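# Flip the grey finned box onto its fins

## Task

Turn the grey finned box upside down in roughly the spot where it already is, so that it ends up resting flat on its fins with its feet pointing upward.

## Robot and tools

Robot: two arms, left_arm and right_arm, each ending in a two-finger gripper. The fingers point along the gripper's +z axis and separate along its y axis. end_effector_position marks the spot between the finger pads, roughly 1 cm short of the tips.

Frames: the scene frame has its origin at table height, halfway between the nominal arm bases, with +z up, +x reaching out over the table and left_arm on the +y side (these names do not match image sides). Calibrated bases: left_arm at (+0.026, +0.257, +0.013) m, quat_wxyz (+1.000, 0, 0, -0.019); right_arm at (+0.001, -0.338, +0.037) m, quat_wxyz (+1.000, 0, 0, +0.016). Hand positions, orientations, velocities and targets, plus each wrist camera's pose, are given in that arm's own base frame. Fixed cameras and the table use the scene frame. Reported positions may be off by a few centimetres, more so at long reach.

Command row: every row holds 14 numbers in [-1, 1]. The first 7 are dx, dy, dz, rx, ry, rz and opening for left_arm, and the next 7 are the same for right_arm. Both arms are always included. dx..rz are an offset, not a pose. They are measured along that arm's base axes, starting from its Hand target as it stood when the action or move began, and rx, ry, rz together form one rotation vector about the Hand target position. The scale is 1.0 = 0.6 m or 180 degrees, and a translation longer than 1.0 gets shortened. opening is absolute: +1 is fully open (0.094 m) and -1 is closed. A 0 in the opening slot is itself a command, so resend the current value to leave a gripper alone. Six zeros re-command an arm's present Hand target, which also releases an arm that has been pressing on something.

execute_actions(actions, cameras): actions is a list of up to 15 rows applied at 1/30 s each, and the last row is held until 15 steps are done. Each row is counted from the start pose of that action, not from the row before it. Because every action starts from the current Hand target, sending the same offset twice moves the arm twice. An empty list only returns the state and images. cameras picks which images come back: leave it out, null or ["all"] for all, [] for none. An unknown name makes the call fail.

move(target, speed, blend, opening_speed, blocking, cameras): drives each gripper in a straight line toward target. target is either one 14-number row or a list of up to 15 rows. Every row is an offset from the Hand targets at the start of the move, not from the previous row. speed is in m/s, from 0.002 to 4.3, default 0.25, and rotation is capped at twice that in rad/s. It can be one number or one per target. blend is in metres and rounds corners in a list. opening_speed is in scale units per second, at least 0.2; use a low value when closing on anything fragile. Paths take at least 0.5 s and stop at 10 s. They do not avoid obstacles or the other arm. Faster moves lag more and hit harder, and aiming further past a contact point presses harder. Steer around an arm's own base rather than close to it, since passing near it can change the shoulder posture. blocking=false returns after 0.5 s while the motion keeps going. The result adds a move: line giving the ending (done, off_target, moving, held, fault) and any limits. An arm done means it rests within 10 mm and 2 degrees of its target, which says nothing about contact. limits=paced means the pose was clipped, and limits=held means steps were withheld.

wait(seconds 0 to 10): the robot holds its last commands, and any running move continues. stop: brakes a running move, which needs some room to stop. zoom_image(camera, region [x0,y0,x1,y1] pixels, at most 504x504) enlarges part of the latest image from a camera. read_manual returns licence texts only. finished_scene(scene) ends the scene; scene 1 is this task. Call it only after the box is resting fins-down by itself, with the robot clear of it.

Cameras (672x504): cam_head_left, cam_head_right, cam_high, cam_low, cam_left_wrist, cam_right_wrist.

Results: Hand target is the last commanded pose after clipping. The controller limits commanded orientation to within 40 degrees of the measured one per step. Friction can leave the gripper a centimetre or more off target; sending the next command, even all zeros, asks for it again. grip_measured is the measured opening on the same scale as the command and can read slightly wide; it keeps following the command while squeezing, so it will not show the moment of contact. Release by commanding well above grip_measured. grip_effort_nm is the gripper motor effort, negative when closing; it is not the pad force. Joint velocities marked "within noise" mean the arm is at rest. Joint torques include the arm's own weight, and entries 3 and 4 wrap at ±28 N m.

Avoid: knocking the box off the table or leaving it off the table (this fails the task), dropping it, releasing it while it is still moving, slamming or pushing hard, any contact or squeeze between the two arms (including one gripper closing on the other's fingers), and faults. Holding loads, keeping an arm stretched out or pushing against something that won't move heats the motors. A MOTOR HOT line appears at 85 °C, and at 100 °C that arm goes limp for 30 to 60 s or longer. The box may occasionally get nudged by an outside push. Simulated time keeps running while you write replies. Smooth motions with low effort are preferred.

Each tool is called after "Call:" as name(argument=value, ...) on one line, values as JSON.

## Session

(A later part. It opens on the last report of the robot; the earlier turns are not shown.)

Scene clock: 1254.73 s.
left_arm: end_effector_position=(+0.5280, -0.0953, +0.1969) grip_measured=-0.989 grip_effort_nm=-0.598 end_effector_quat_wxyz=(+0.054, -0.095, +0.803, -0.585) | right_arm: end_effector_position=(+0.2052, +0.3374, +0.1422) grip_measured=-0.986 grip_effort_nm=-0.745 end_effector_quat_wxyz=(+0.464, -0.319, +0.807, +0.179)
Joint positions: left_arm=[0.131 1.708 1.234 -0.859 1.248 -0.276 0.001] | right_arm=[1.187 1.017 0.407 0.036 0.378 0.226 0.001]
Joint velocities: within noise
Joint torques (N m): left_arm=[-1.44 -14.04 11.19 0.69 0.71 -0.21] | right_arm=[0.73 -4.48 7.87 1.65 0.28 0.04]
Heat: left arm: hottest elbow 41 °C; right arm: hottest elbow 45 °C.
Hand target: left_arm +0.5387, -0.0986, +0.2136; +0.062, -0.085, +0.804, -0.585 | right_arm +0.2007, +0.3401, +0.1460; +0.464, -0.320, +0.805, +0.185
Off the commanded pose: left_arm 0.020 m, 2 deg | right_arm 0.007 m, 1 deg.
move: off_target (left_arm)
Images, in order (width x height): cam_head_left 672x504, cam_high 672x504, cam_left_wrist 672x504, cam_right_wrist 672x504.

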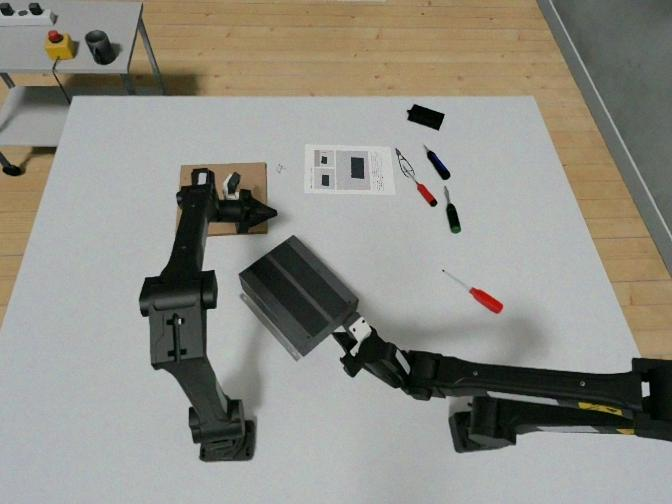

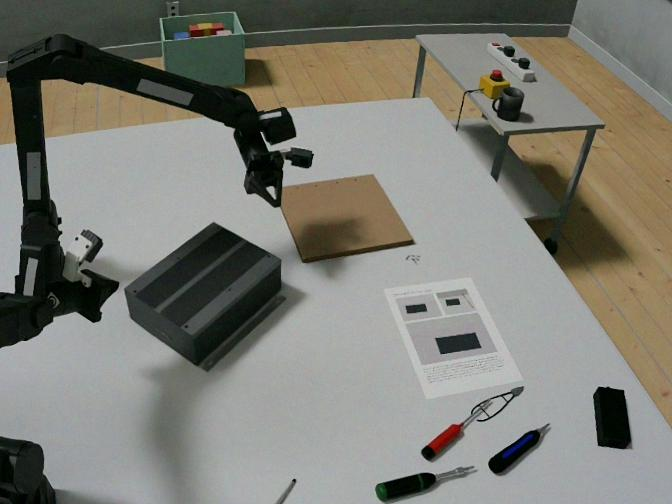

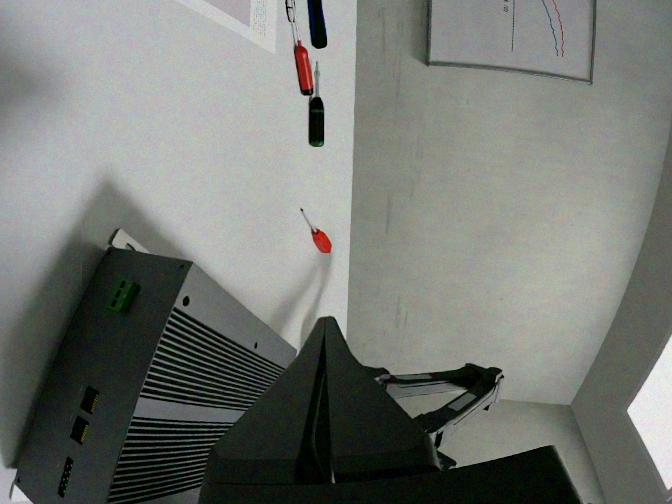

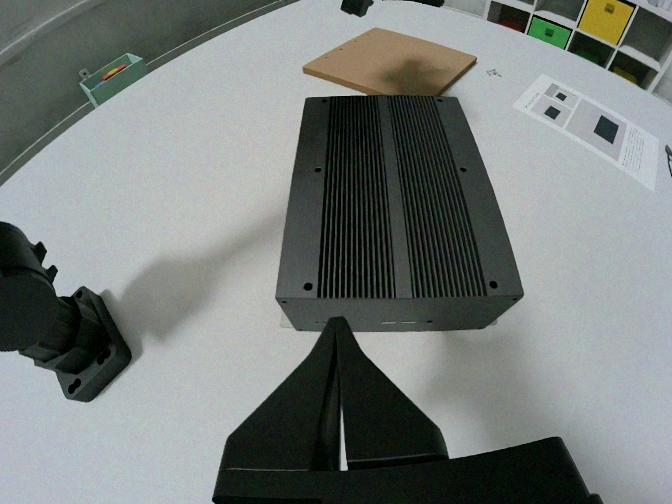

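Call:
move(target=[[0.0,0.1,0,0,0,0,-0.1,0.167,-0.333,0.133,0,0,0,-0.4],[-0.01,0.1,-0.1,0,0,0,-0.1,0.542,-0.15,0.0,0.228,0.399,0.034,-0.4],[-0.03,0.09,-0.257,0,0,0,-0.1,0.542,-0.03,-0.2,0.228,0.399,0.034,-0.4]], speed=0.25)

Call:
zoom_image(camera="cam_left_wrist", region=[200, 150, 500, 450])

Scene clock: 1301.77 s.
left_arm: end_effector_position=(+0.5212, -0.0453, +0.0705) grip_measured=-0.103 grip_effort_nm=0.154 end_effector_quat_wxyz=(+0.071, -0.075, +0.805, -0.584) | right_arm: end_effector_position=(+0.5257, +0.3189, +0.0263) grip_measured=-0.402 grip_effort_nm=0.071 end_effector_quat_wxyz=(-0.019, -0.019, +0.793, +0.608)
Joint positions: left_arm=[0.232 1.948 1.198 -0.878 1.257 0.088 0.042] | right_arm=[0.28 2.092 1.201 0.009 -1.228 0.727 0.028]
Joint velocities: within noise
Joint torques (N m): left_arm=[-0.67 -13.57 6.15 0.98 0.76 -0.23] | right_arm=[0.09 -16.73 5.74 1.85 -0.37 -0.04]
Heat: left arm: hottest elbow 46 °C; right arm: hottest elbow 46 °C.
Hand target: left_arm +0.5207, -0.0445, +0.0592; +0.062, -0.085, +0.804, -0.585 | right_arm +0.5259, +0.3220, +0.0261; -0.018, -0.021, +0.793, +0.608
Off the commanded pose: left_arm 0.011 m, 2 deg | right_arm 0.003 m, 0 deg.
move: off_target (left_arm)

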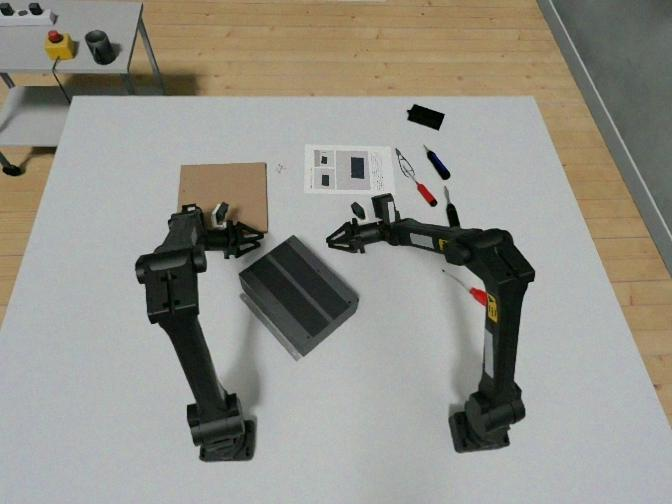

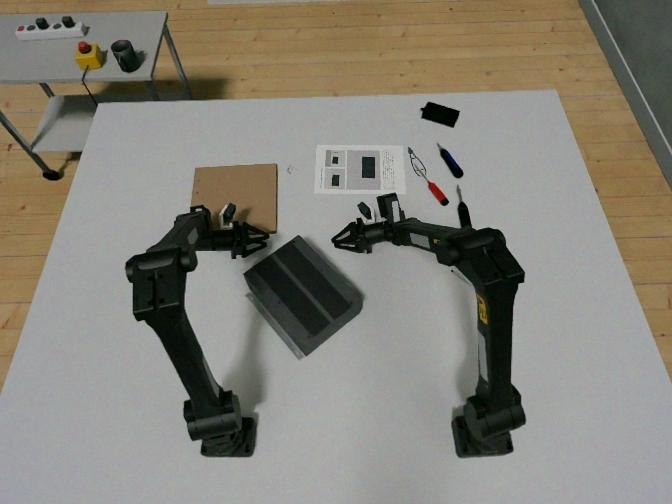

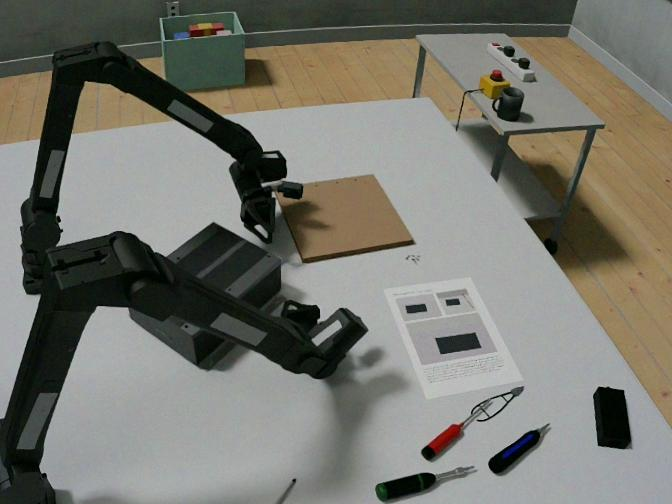

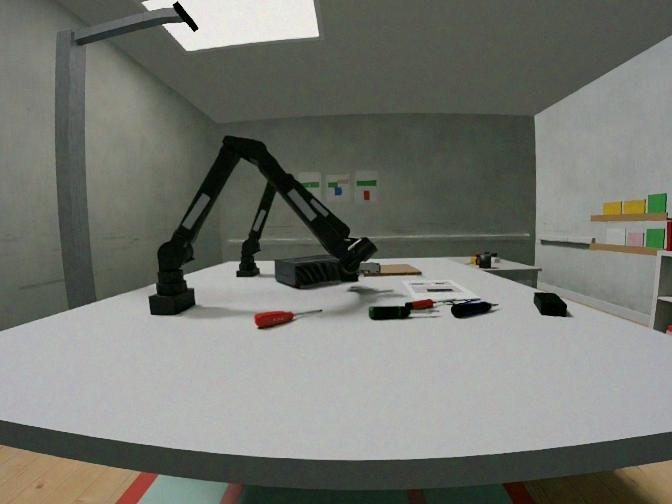

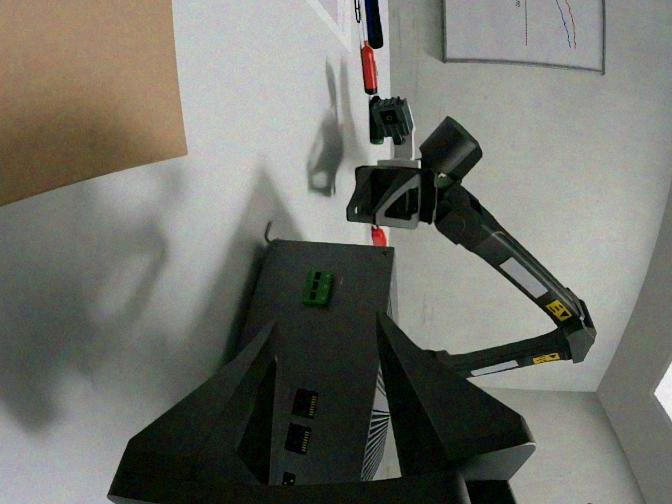

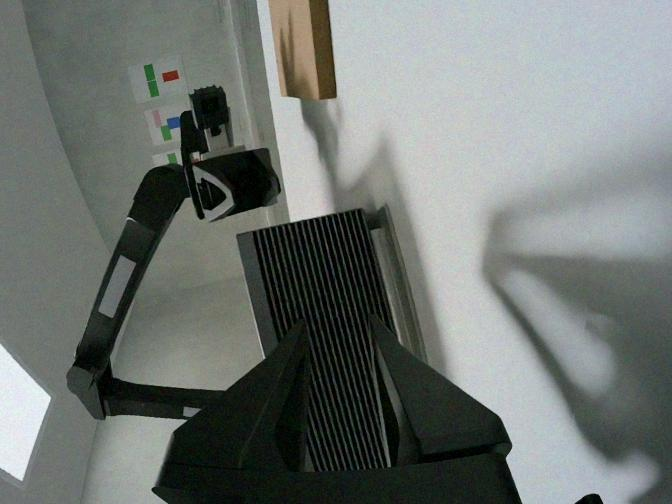

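Scaled by 1.680 from the camera's 672x504 image, which has a finer 960x720 frame.

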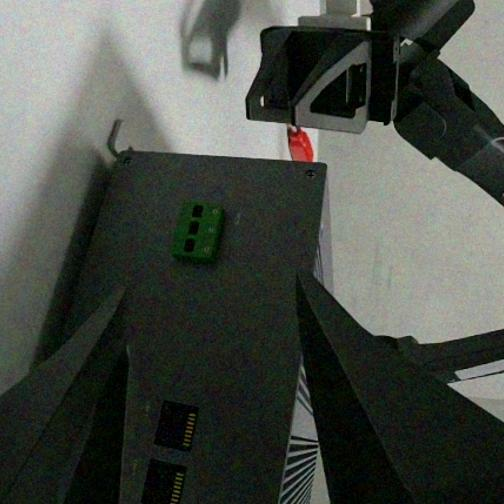

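Call:
move(target=[[0.005,-0.108,-0.03,0,0,0,-0.1,0,0,0,0,0,0,-0.4],[-0.028,-0.135,-0.025,0,0,0,-0.1,0,0,0,0,0,0,-0.4],[-0.028,-0.135,-0.025,0,0,0,-1,0,0,0,0,0,0,-0.4]], speed=0.06, opening_speed=0.4, cameras=["cam_left_wrist"])

Call:
zoom_image(camera="cam_left_wrist", region=[200, 200, 500, 450])

Scene clock: 1323.57 s.
left_arm: end_effector_position=(+0.5153, -0.1096, +0.0444) grip_measured=-0.631 grip_effort_nm=-1.009 end_effector_quat_wxyz=(+0.079, -0.090, +0.804, -0.582) | right_arm: end_effector_position=(+0.5258, +0.3189, +0.0262) grip_measured=-0.402 grip_effort_nm=0.071 end_effector_quat_wxyz=(-0.020, -0.018, +0.793, +0.608)
Joint positions: left_arm=[0.103 1.909 1.006 -0.256 1.225 -0.412 0.017] | right_arm=[0.28 2.092 1.201 0.009 -1.227 0.728 0.028]
Joint velocities: within noise
Joint torques (N m): left_arm=[-3.25 -14.97 4.46 1.05 0.89 -0.18] | right_arm=[-0.15 -17.49 5.7 1.95 -0.44 -0.09]
Heat: left arm: hottest elbow 43 °C; right arm: hottest elbow 45 °C.
Hand target: left_arm +0.5039, -0.1257, +0.0443; +0.062, -0.085, +0.804, -0.585 | right_arm +0.5259, +0.3220, +0.0261; -0.018, -0.021, +0.793, +0.608
Off the commanded pose: left_arm 0.020 m, 2 deg | right_arm 0.003 m, 0 deg.
move: off_target (left_arm); target 3's new opening was sent with left_arm's hand 0.021 m and 2 deg from that target
Images, in order (width x height): cam_left_wrist 672x504.

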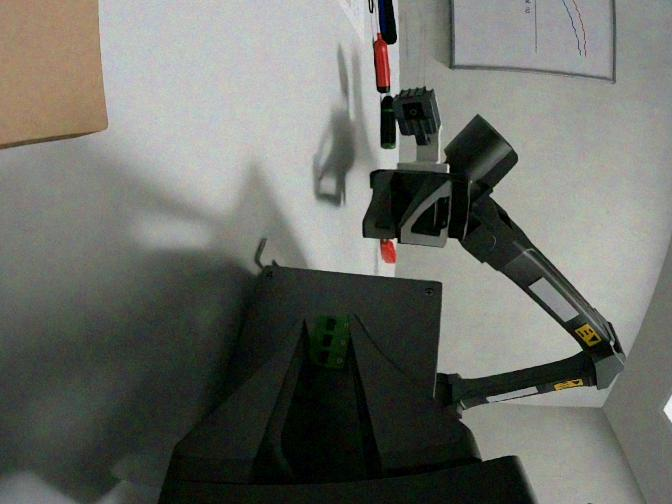

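Scaled by 1.680 from the camera's 672x504 image, which has a finer 960x720 frame.

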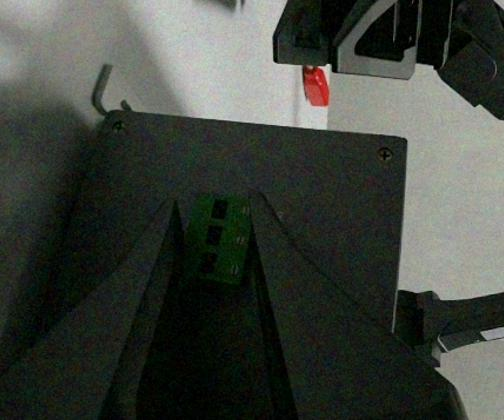

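Call:
move(target=[0.0,0.0,0.19,0.037,-0.041,0,-1,0,0,0,0,0,0,-0.4], speed=0.05, cameras=["cam_left_wrist","cam_high","cam_right_wrist","cam_low"])

Call:
zoom_image(camera="cam_right_wrist", region=[200, 150, 500, 450])

Scene clock: 1334.00 s.
left_arm: end_effector_position=(+0.4936, -0.1146, +0.1019) grip_measured=-0.631 grip_effort_nm=-1.009 end_effector_quat_wxyz=(+0.099, -0.058, +0.842, -0.527) | right_arm: end_effector_position=(+0.5258, +0.3189, +0.0262) grip_measured=-0.402 grip_effort_nm=0.071 end_effector_quat_wxyz=(-0.020, -0.018, +0.793, +0.608)
Joint positions: left_arm=[0.08 1.712 0.994 -0.497 1.1 -0.277 0.017] | right_arm=[0.28 2.092 1.201 0.009 -1.227 0.728 0.028]
Joint velocities: within noise
Joint torques (N m): left_arm=[-2.55 -18.78 10.15 0.34 1.84 -0.7] | right_arm=[-0.15 -16.85 5.55 2.03 -0.44 -0.06]
Heat: left arm: hottest elbow 42 °C; right arm: hottest elbow 45 °C.
Hand target: left_arm +0.5039, -0.1255, +0.1582; +0.119, -0.043, +0.831, -0.542 | right_arm +0.5259, +0.3220, +0.0261; -0.018, -0.021, +0.793, +0.608
Off the commanded pose: left_arm 0.058 m, 4 deg | right_arm 0.003 m, 0 deg.
move: off_target (left_arm)
Images, in order (width x height): cam_high 672x504, cam_low 672x504, cam_left_wrist 672x504, cam_right_wrist 672x504.

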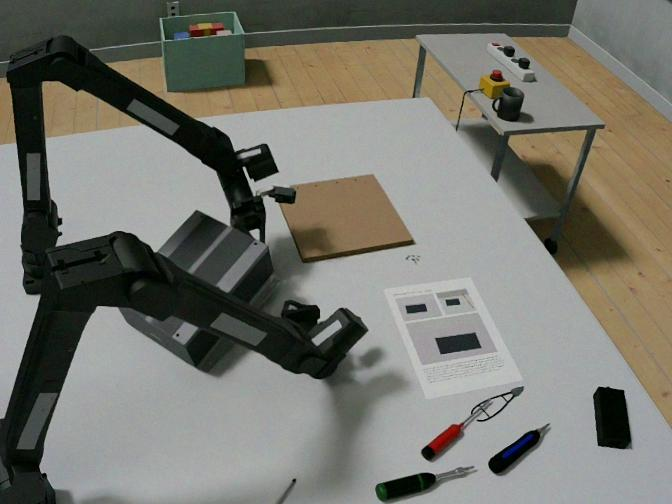

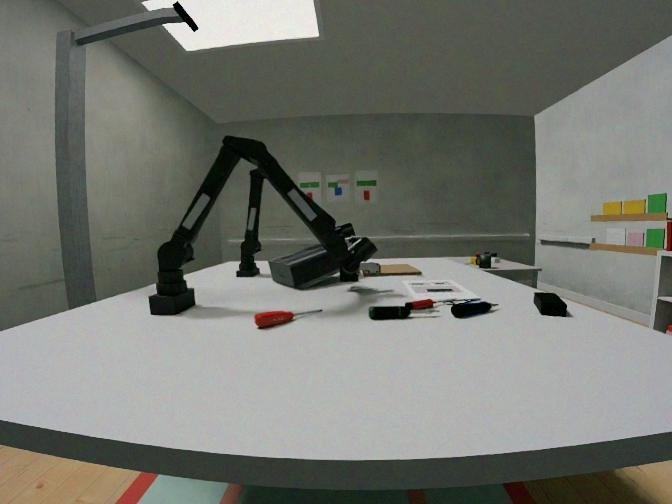

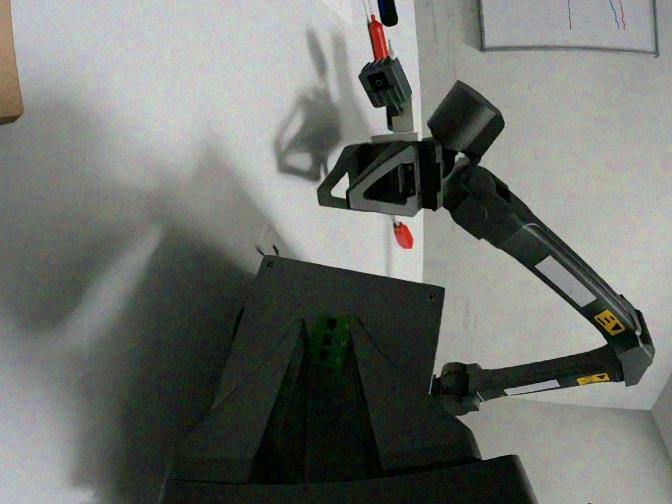

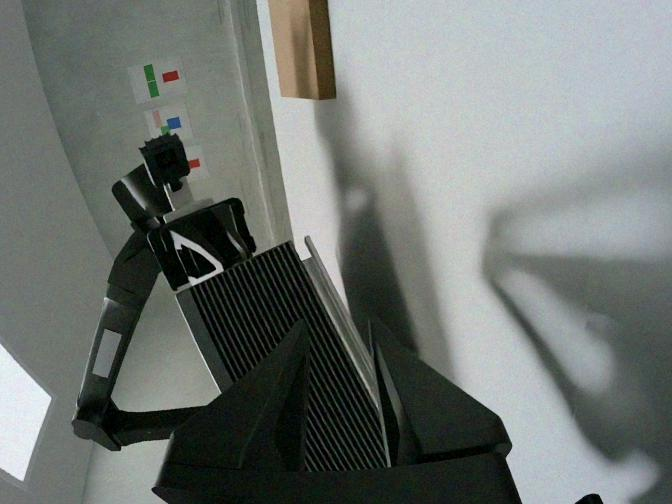

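Scaled by 1.680 from the camera's 672x504 image, which has a finer 960x720 frame.

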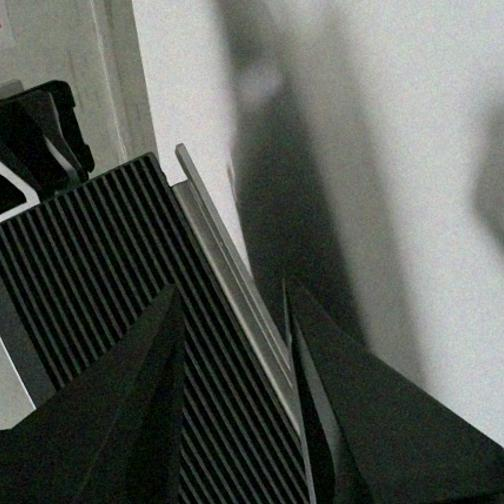

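Call:
move(target=[[0,0,0,0,0,0,-1,0,0.05,-0.008,0,-0.055,0,-0.4],[0,0,0,0,0,0,-1,0,0.113,-0.008,0,-0.055,0,-0.4]], speed=0.06, cameras=["cam_left_wrist","cam_right_wrist"])

Call:
zoom_image(camera="cam_right_wrist", region=[200, 150, 500, 450])

Scene clock: 1371.67 s.
left_arm: end_effector_position=(+0.4933, -0.1147, +0.1022) grip_measured=-0.631 grip_effort_nm=-1.004 end_effector_quat_wxyz=(+0.100, -0.057, +0.842, -0.527) | right_arm: end_effector_position=(+0.5168, +0.3797, +0.0170) grip_measured=-0.402 grip_effort_nm=0.066 end_effector_quat_wxyz=(+0.042, -0.065, +0.796, +0.600)
Joint positions: left_arm=[0.08 1.711 0.994 -0.499 1.1 -0.273 0.017] | right_arm=[0.393 2.12 1.179 0.286 -1.102 0.819 0.028]
Joint velocities: within noise
Joint torques (N m): left_arm=[-2.43 -18.84 10.14 0.32 1.87 -0.69] | right_arm=[-0.15 -16.38 7.99 2.25 -0.25 -0.04]
Heat: left arm: hottest elbow 44 °C; right arm: hottest elbow 44 °C.
Hand target: left_arm +0.5039, -0.1255, +0.1582; +0.119, -0.043, +0.831, -0.542 | right_arm +0.5258, +0.3899, +0.0213; +0.051, -0.073, +0.792, +0.604
Off the commanded pose: left_arm 0.058 m, 3 deg | right_arm 0.014 m, 2 deg.
move: off_target (left_arm, right_arm)
Images, in order (width x height): cam_left_wrist 672x504, cam_right_wrist 672x504.

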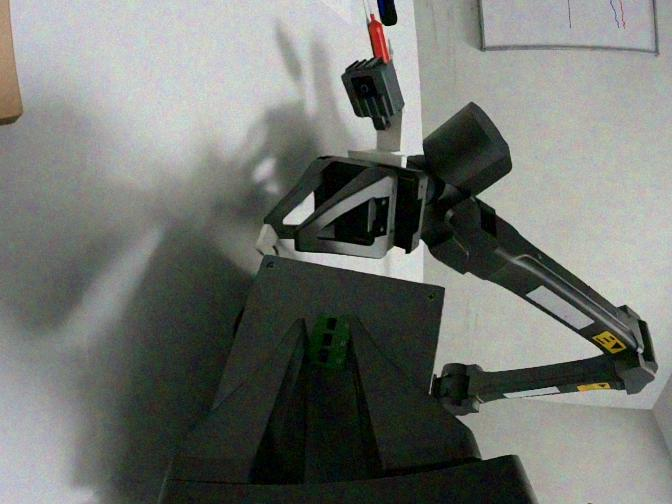

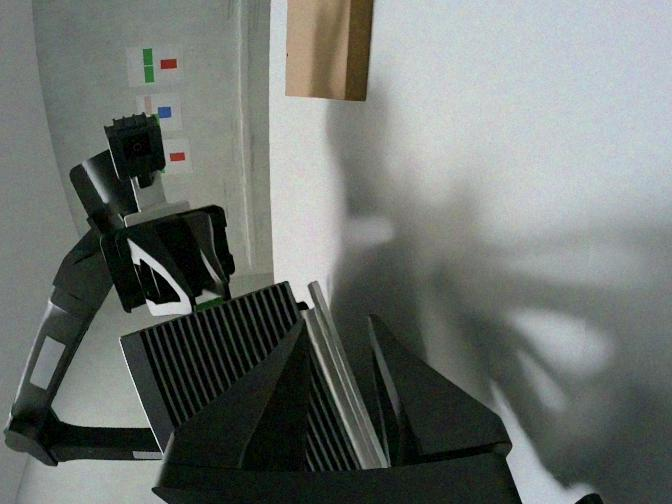

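Scaled by 1.680 from the camera's 672x504 image, which has a finer 960x720 frame.

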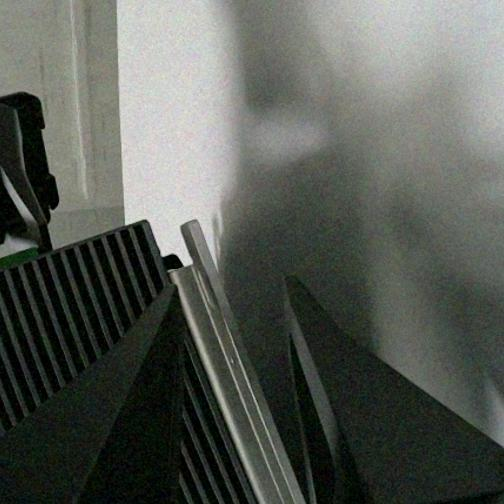

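Call:
move(target=[0,0,0,0,0,0,-1,0,0,0,0,0,0,-1], opening_speed=0.4, cameras=["cam_left_wrist","cam_right_wrist","cam_high"])

Call:
zoom_image(camera="cam_right_wrist", region=[200, 150, 500, 450])

Scene clock: 1379.60 s.
left_arm: end_effector_position=(+0.4933, -0.1147, +0.1024) grip_measured=-0.631 grip_effort_nm=-1.009 end_effector_quat_wxyz=(+0.100, -0.057, +0.842, -0.527) | right_arm: end_effector_position=(+0.5169, +0.3797, +0.0170) grip_measured=-0.986 grip_effort_nm=-0.764 end_effector_quat_wxyz=(+0.042, -0.064, +0.796, +0.600)
Joint positions: left_arm=[0.08 1.711 0.994 -0.499 1.1 -0.273 0.017] | right_arm=[0.393 2.12 1.179 0.286 -1.101 0.821 0.001]
Joint velocities: within noise
Joint torques (N m): left_arm=[-2.43 -18.73 10.18 0.34 1.85 -0.7] | right_arm=[-0.09 -16.44 7.88 2.22 -0.29 -0.03]
Heat: left arm: hottest elbow 45 °C; right arm: hottest elbow 45 °C.
Hand target: left_arm +0.5039, -0.1255, +0.1583; +0.119, -0.043, +0.831, -0.542 | right_arm +0.5259, +0.3899, +0.0213; +0.051, -0.073, +0.792, +0.604
Off the commanded pose: left_arm 0.058 m, 3 deg | right_arm 0.014 m, 2 deg.
move: off_target (left_arm, right_arm)
Images, in order (width x height): cam_high 672x504, cam_left_wrist 672x504, cam_right_wrist 672x504.

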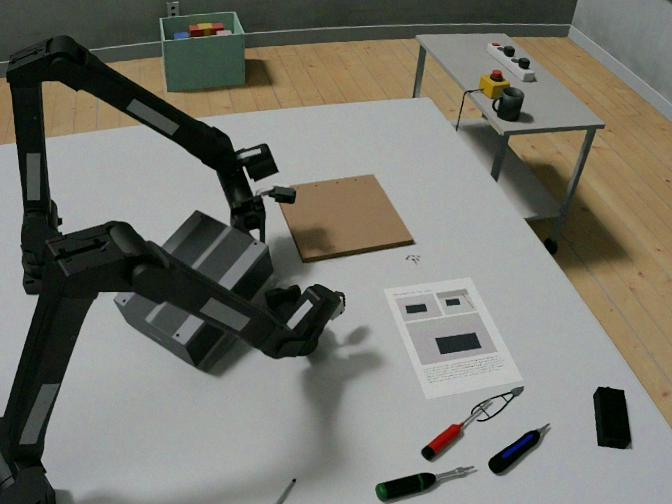

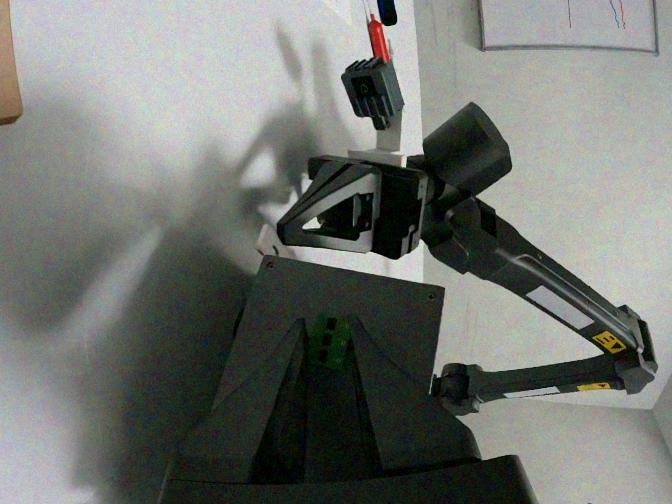

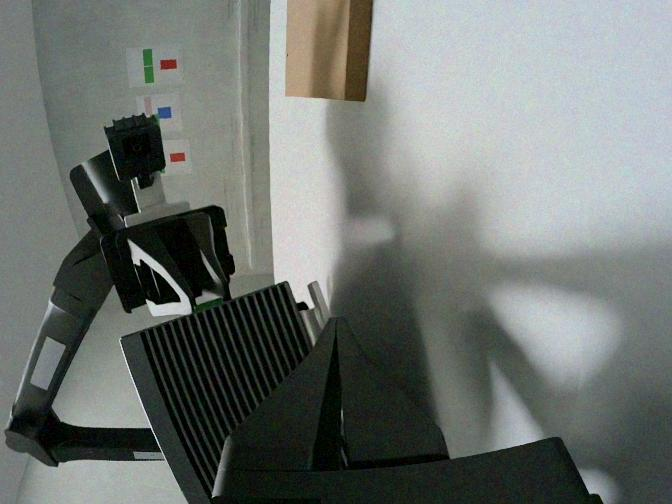

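Scaled by 1.680 from the camera's 672x504 image, which has a finer 960x720 frame.

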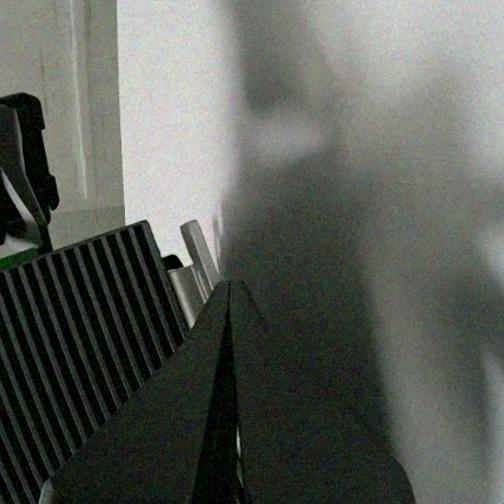

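Call:
move(target=[[0,0,0,0,0,0,-1,0.0,-0.06,0.0,0,0,0,-1],[0,0,0,0,0,0,-1,-0.018,-0.085,0.005,0,0,0.11,-0.4],[0,0,0,0,0,0,-1,-0.05,-0.006,0.007,0,0,0.11,-0.4]], speed=0.08, cameras=["cam_right_wrist"])

Call:
zoom_image(camera="cam_right_wrist", region=[200, 150, 500, 450])

Scene clock: 1404.07 s.
left_arm: end_effector_position=(+0.4930, -0.1147, +0.1024) grip_measured=-0.631 grip_effort_nm=-1.013 end_effector_quat_wxyz=(+0.099, -0.057, +0.842, -0.526) | right_arm: end_effector_position=(+0.4947, +0.3817, +0.0144) grip_measured=-0.402 grip_effort_nm=0.071 end_effector_quat_wxyz=(-0.062, -0.201, +0.769, +0.604)
Joint positions: left_arm=[0.08 1.711 0.994 -0.502 1.1 -0.273 0.017] | right_arm=[0.389 2.224 1.486 -0.716 -1.302 -0.031 0.028]
Joint velocities: within noise
Joint torques (N m): left_arm=[-2.55 -18.78 10.18 0.42 1.87 -0.69] | right_arm=[0.44 -21.54 6.11 1.05 -0.69 -0.04]
Heat: left arm: hottest elbow 46 °C; right arm: hottest elbow 45 °C.
Hand target: left_arm +0.5039, -0.1255, +0.1583; +0.119, -0.043, +0.831, -0.542 | right_arm +0.4959, +0.3862, +0.0254; -0.054, -0.208, +0.767, +0.604
Off the commanded pose: left_arm 0.058 m, 4 deg | right_arm 0.012 m, 1 deg.
move: off_target (left_arm, right_arm); target 2's new opening was sent with right_arm's hand 0.016 m and 1 deg from that target
Images, in order (width x height): cam_right_wrist 672x504.

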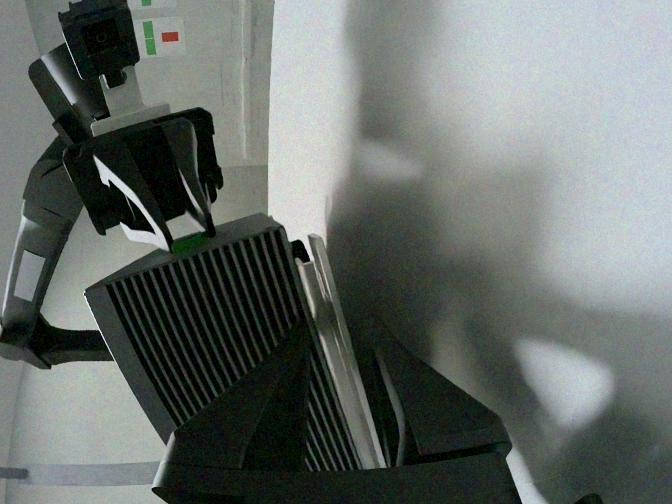

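Scaled by 1.680 from the camera's 672x504 image, which has a finer 960x720 frame.

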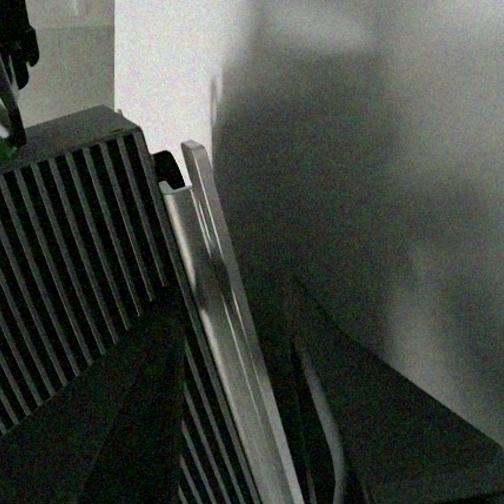

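Call:
move(target=[[0,0,0,0,0,0,-1,-0.006,0.015,0.008,0,0,0,-0.4],[0,0,0,0,0,0,-1,-0.006,0.015,0.008,0,0,0,-1]], opening_speed=0.5, speed=0.06, cameras=["cam_right_wrist"])

Call:
zoom_image(camera="cam_right_wrist", region=[200, 150, 500, 450])

Scene clock: 1415.13 s.
left_arm: end_effector_position=(+0.4917, -0.1148, +0.1051) grip_measured=-0.631 grip_effort_nm=-1.013 end_effector_quat_wxyz=(+0.098, -0.057, +0.842, -0.527) | right_arm: end_effector_position=(+0.4951, +0.3855, +0.0158) grip_measured=-0.880 grip_effort_nm=-1.033 end_effector_quat_wxyz=(-0.045, -0.212, +0.770, +0.600)
Joint positions: left_arm=[0.08 1.704 0.994 -0.512 1.1 -0.272 0.017] | right_arm=[0.396 2.209 1.467 -0.648 -1.286 -0.005 0.006]
Joint velocities: within noise
Joint torques (N m): left_arm=[-2.43 -18.08 10.26 0.68 1.81 -0.67] | right_arm=[0.91 -20.31 6.58 0.47 -1.2 0.31]
Heat: left arm: hottest elbow 46 °C; right arm: hottest elbow 45 °C.
Hand target: left_arm +0.5039, -0.1255, +0.1582; +0.119, -0.044, +0.831, -0.542 | right_arm +0.4922, +0.3953, +0.0301; -0.054, -0.208, +0.767, +0.604
Off the commanded pose: left_arm 0.056 m, 4 deg | right_arm 0.018 m, 1 deg.
move: off_target (left_arm, right_arm); target 2's new opening was sent with right_arm's hand 0.015 m and 1 deg from that target
Images, in order (width x height): cam_right_wrist 672x504.

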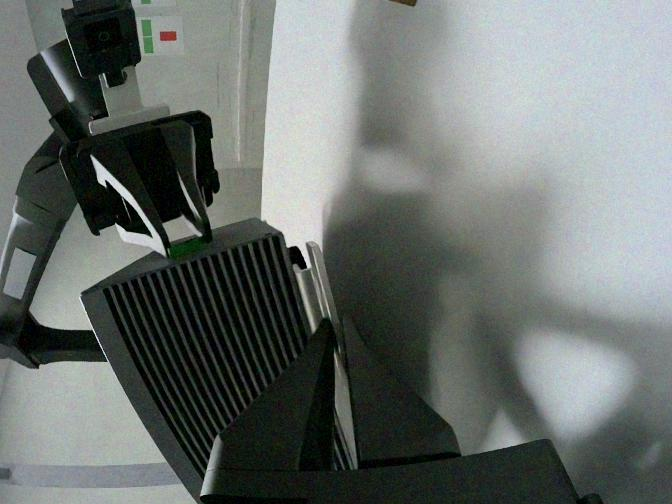

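Scaled by 1.680 from the camera's 672x504 image, which has a finer 960x720 frame.

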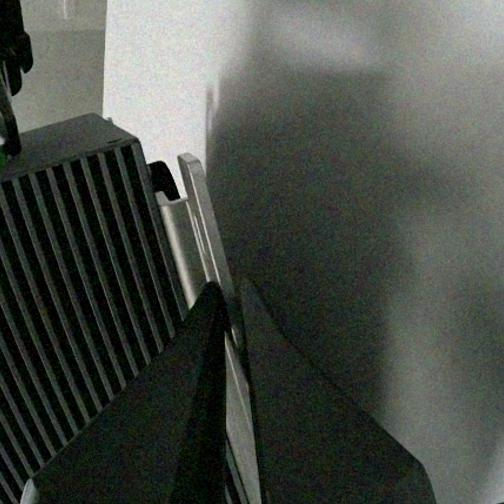

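Call:
move(target=[[0,0,-0.02,0,0,0,-1,0,0,0.13,0,0,0,-1],[0,0,-0.085,0,0,0,-1,0,0,0.14,0,0,0,-1]], speed=0.05, cameras=["cam_right_wrist","cam_left_wrist","cam_high"])

Scene clock: 1423.77 s.
left_arm: end_effector_position=(+0.4915, -0.1234, +0.1069) grip_measured=-0.627 grip_effort_nm=-1.009 end_effector_quat_wxyz=(+0.119, -0.029, +0.830, -0.544) | right_arm: end_effector_position=(+0.4904, +0.3713, +0.0269) grip_measured=-0.889 grip_effort_nm=-1.033 end_effector_quat_wxyz=(-0.070, -0.188, +0.791, +0.578)
Joint positions: left_arm=[0.069 1.706 0.969 -0.416 1.143 -0.273 0.018] | right_arm=[0.381 2.174 1.467 -0.784 -1.243 -0.03 0.005]
Joint velocities: within noise
Joint torques (N m): left_arm=[-1.49 -11.34 8.72 2.28 0.08 -0.71] | right_arm=[1.96 -28.28 8.36 -0.64 -3.14 0.38]
Heat: left arm: hottest elbow 46 °C; right arm: hottest elbow 44 °C.
Hand target: left_arm +0.5039, -0.1255, +0.1072; +0.119, -0.044, +0.831, -0.542 | right_arm +0.4923, +0.3952, +0.1142; -0.054, -0.208, +0.767, +0.604
Off the commanded pose: left_arm 0.013 m, 2 deg | right_arm 0.091 m, 5 deg.
move: off_target (left_arm, right_arm)
Images, in order (width x height): cam_high 672x504, cam_left_wrist 672x504, cam_right_wrist 672x504.

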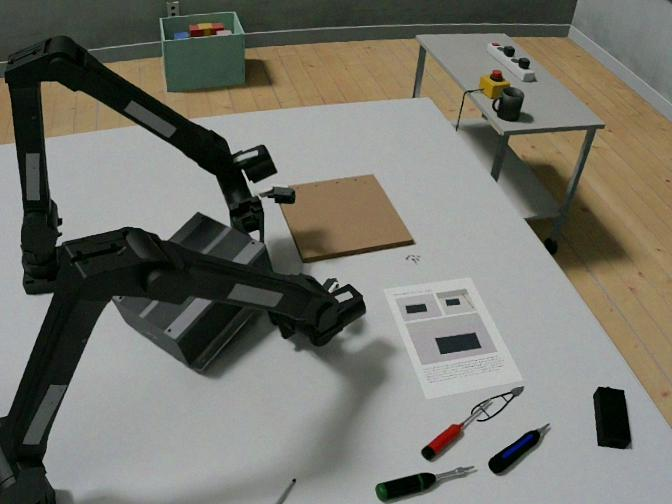

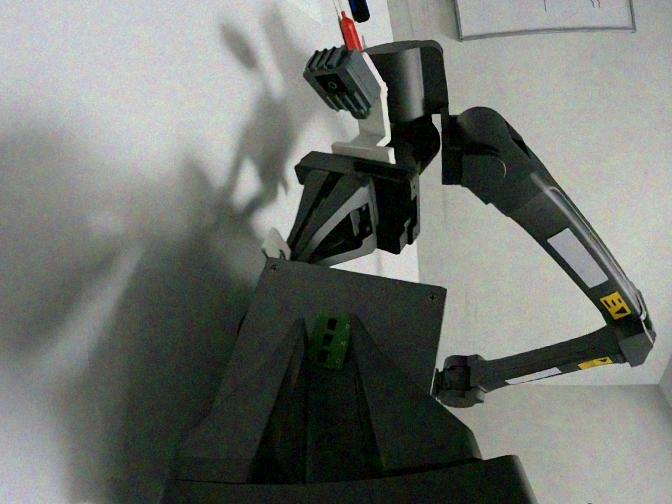

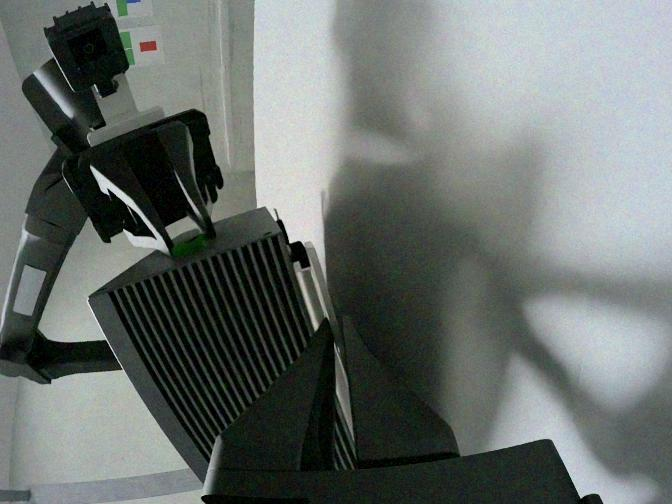

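Call:
move(target=[[-0.01,0,0,0,0,0,-0.3,0,0,0,0,0,0,-1],[0.05,0.05,0,0,0,0,-0.3,0,0,0,0,0,0,-1],[0,0.25,0.15,0,0,0,-0.3,0,0,0,0,0,0,-1],[-0.29,0.343,0.155,-0.0458,0.032,0.15,-0.3,0,0,0,0,0,0,-1],[-0.351,0.216,-0.062,-0.0458,0.032,0.15,-0.3,0,0,0,0,0,0,-1]], speed=[0.1,0.1,0.25,0.25,0.2])

Call:
zoom_image(camera="cam_left_wrist", region=[200, 150, 500, 450])

Scene clock: 1448.93 s.
left_arm: end_effector_position=(+0.2935, +0.0072, +0.0703) grip_measured=-0.303 grip_effort_nm=0.154 end_effector_quat_wxyz=(+0.199, -0.272, +0.761, -0.555) | right_arm: end_effector_position=(+0.4805, +0.3747, +0.0365) grip_measured=-0.945 grip_effort_nm=-1.038 end_effector_quat_wxyz=(-0.089, -0.178, +0.790, +0.580)
Joint positions: left_arm=[0.616 1.355 0.362 -0.358 1.252 -0.232 0.033] | right_arm=[0.392 2.154 1.456 -0.815 -1.253 -0.008 0.003]
Joint velocities: within noise
Joint torques (N m): left_arm=[-1.61 -4.89 4.75 1.33 0.58 -0.24] | right_arm=[0.67 -27.11 9.16 0.59 -2.68 0.18]
Heat: left arm: hottest elbow 44 °C; right arm: hottest elbow 44 °C.
Hand target: left_arm +0.2933, +0.0041, +0.0700; +0.197, -0.271, +0.762, -0.554 | right_arm +0.4923, +0.3952, +0.1142; -0.054, -0.208, +0.767, +0.604
Off the commanded pose: left_arm 0.003 m, 0 deg | right_arm 0.081 m, 7 deg.
move: off_target (right_arm)

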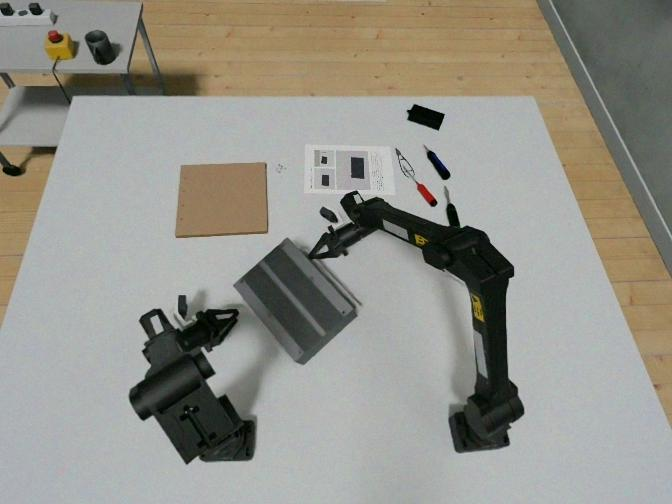

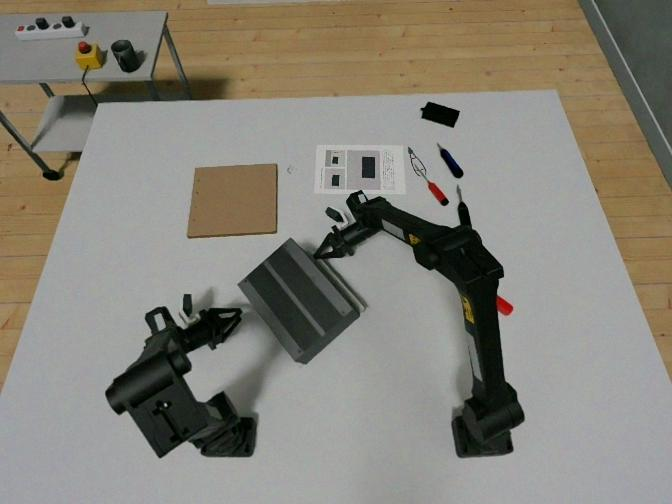

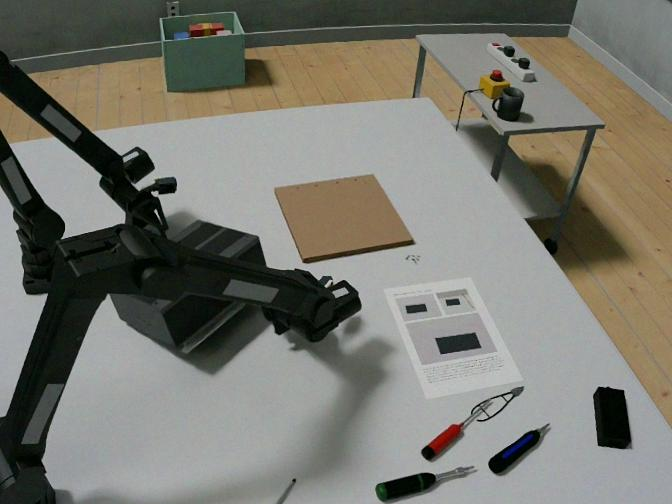

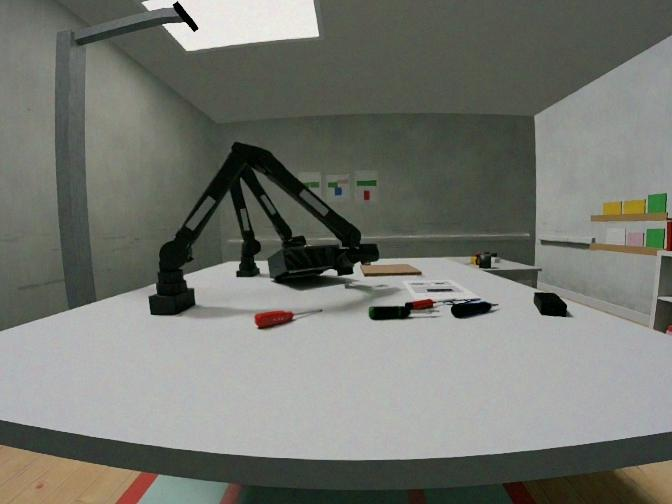

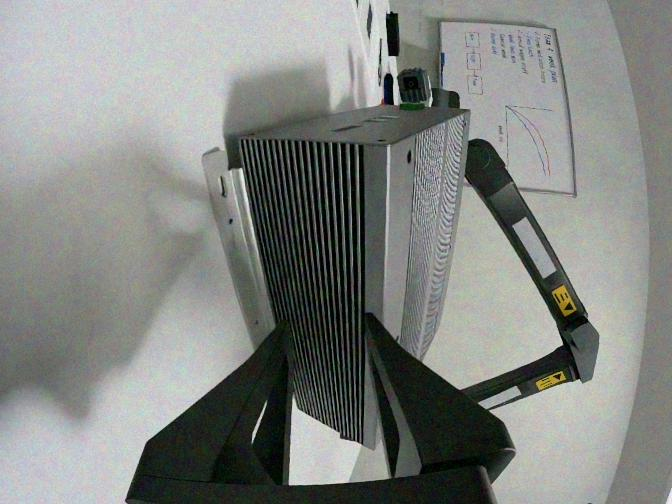

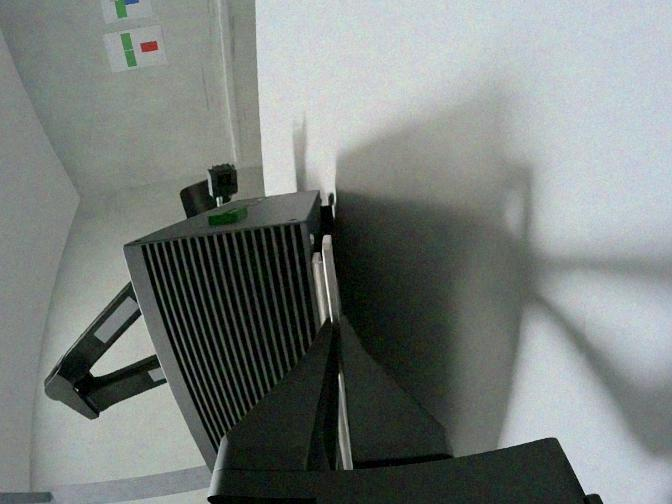

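Scaled by 1.680 from the camera's 672x504 image, which has a finer 960x720 frame.

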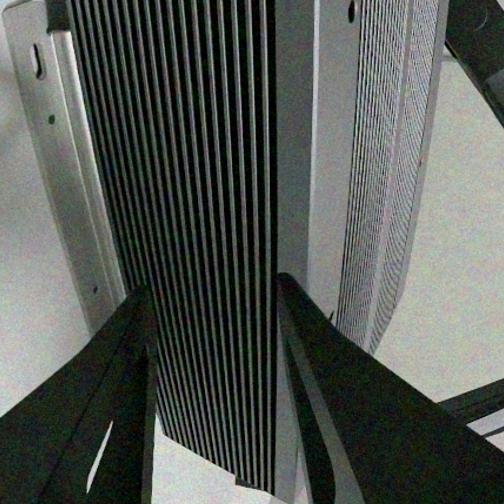

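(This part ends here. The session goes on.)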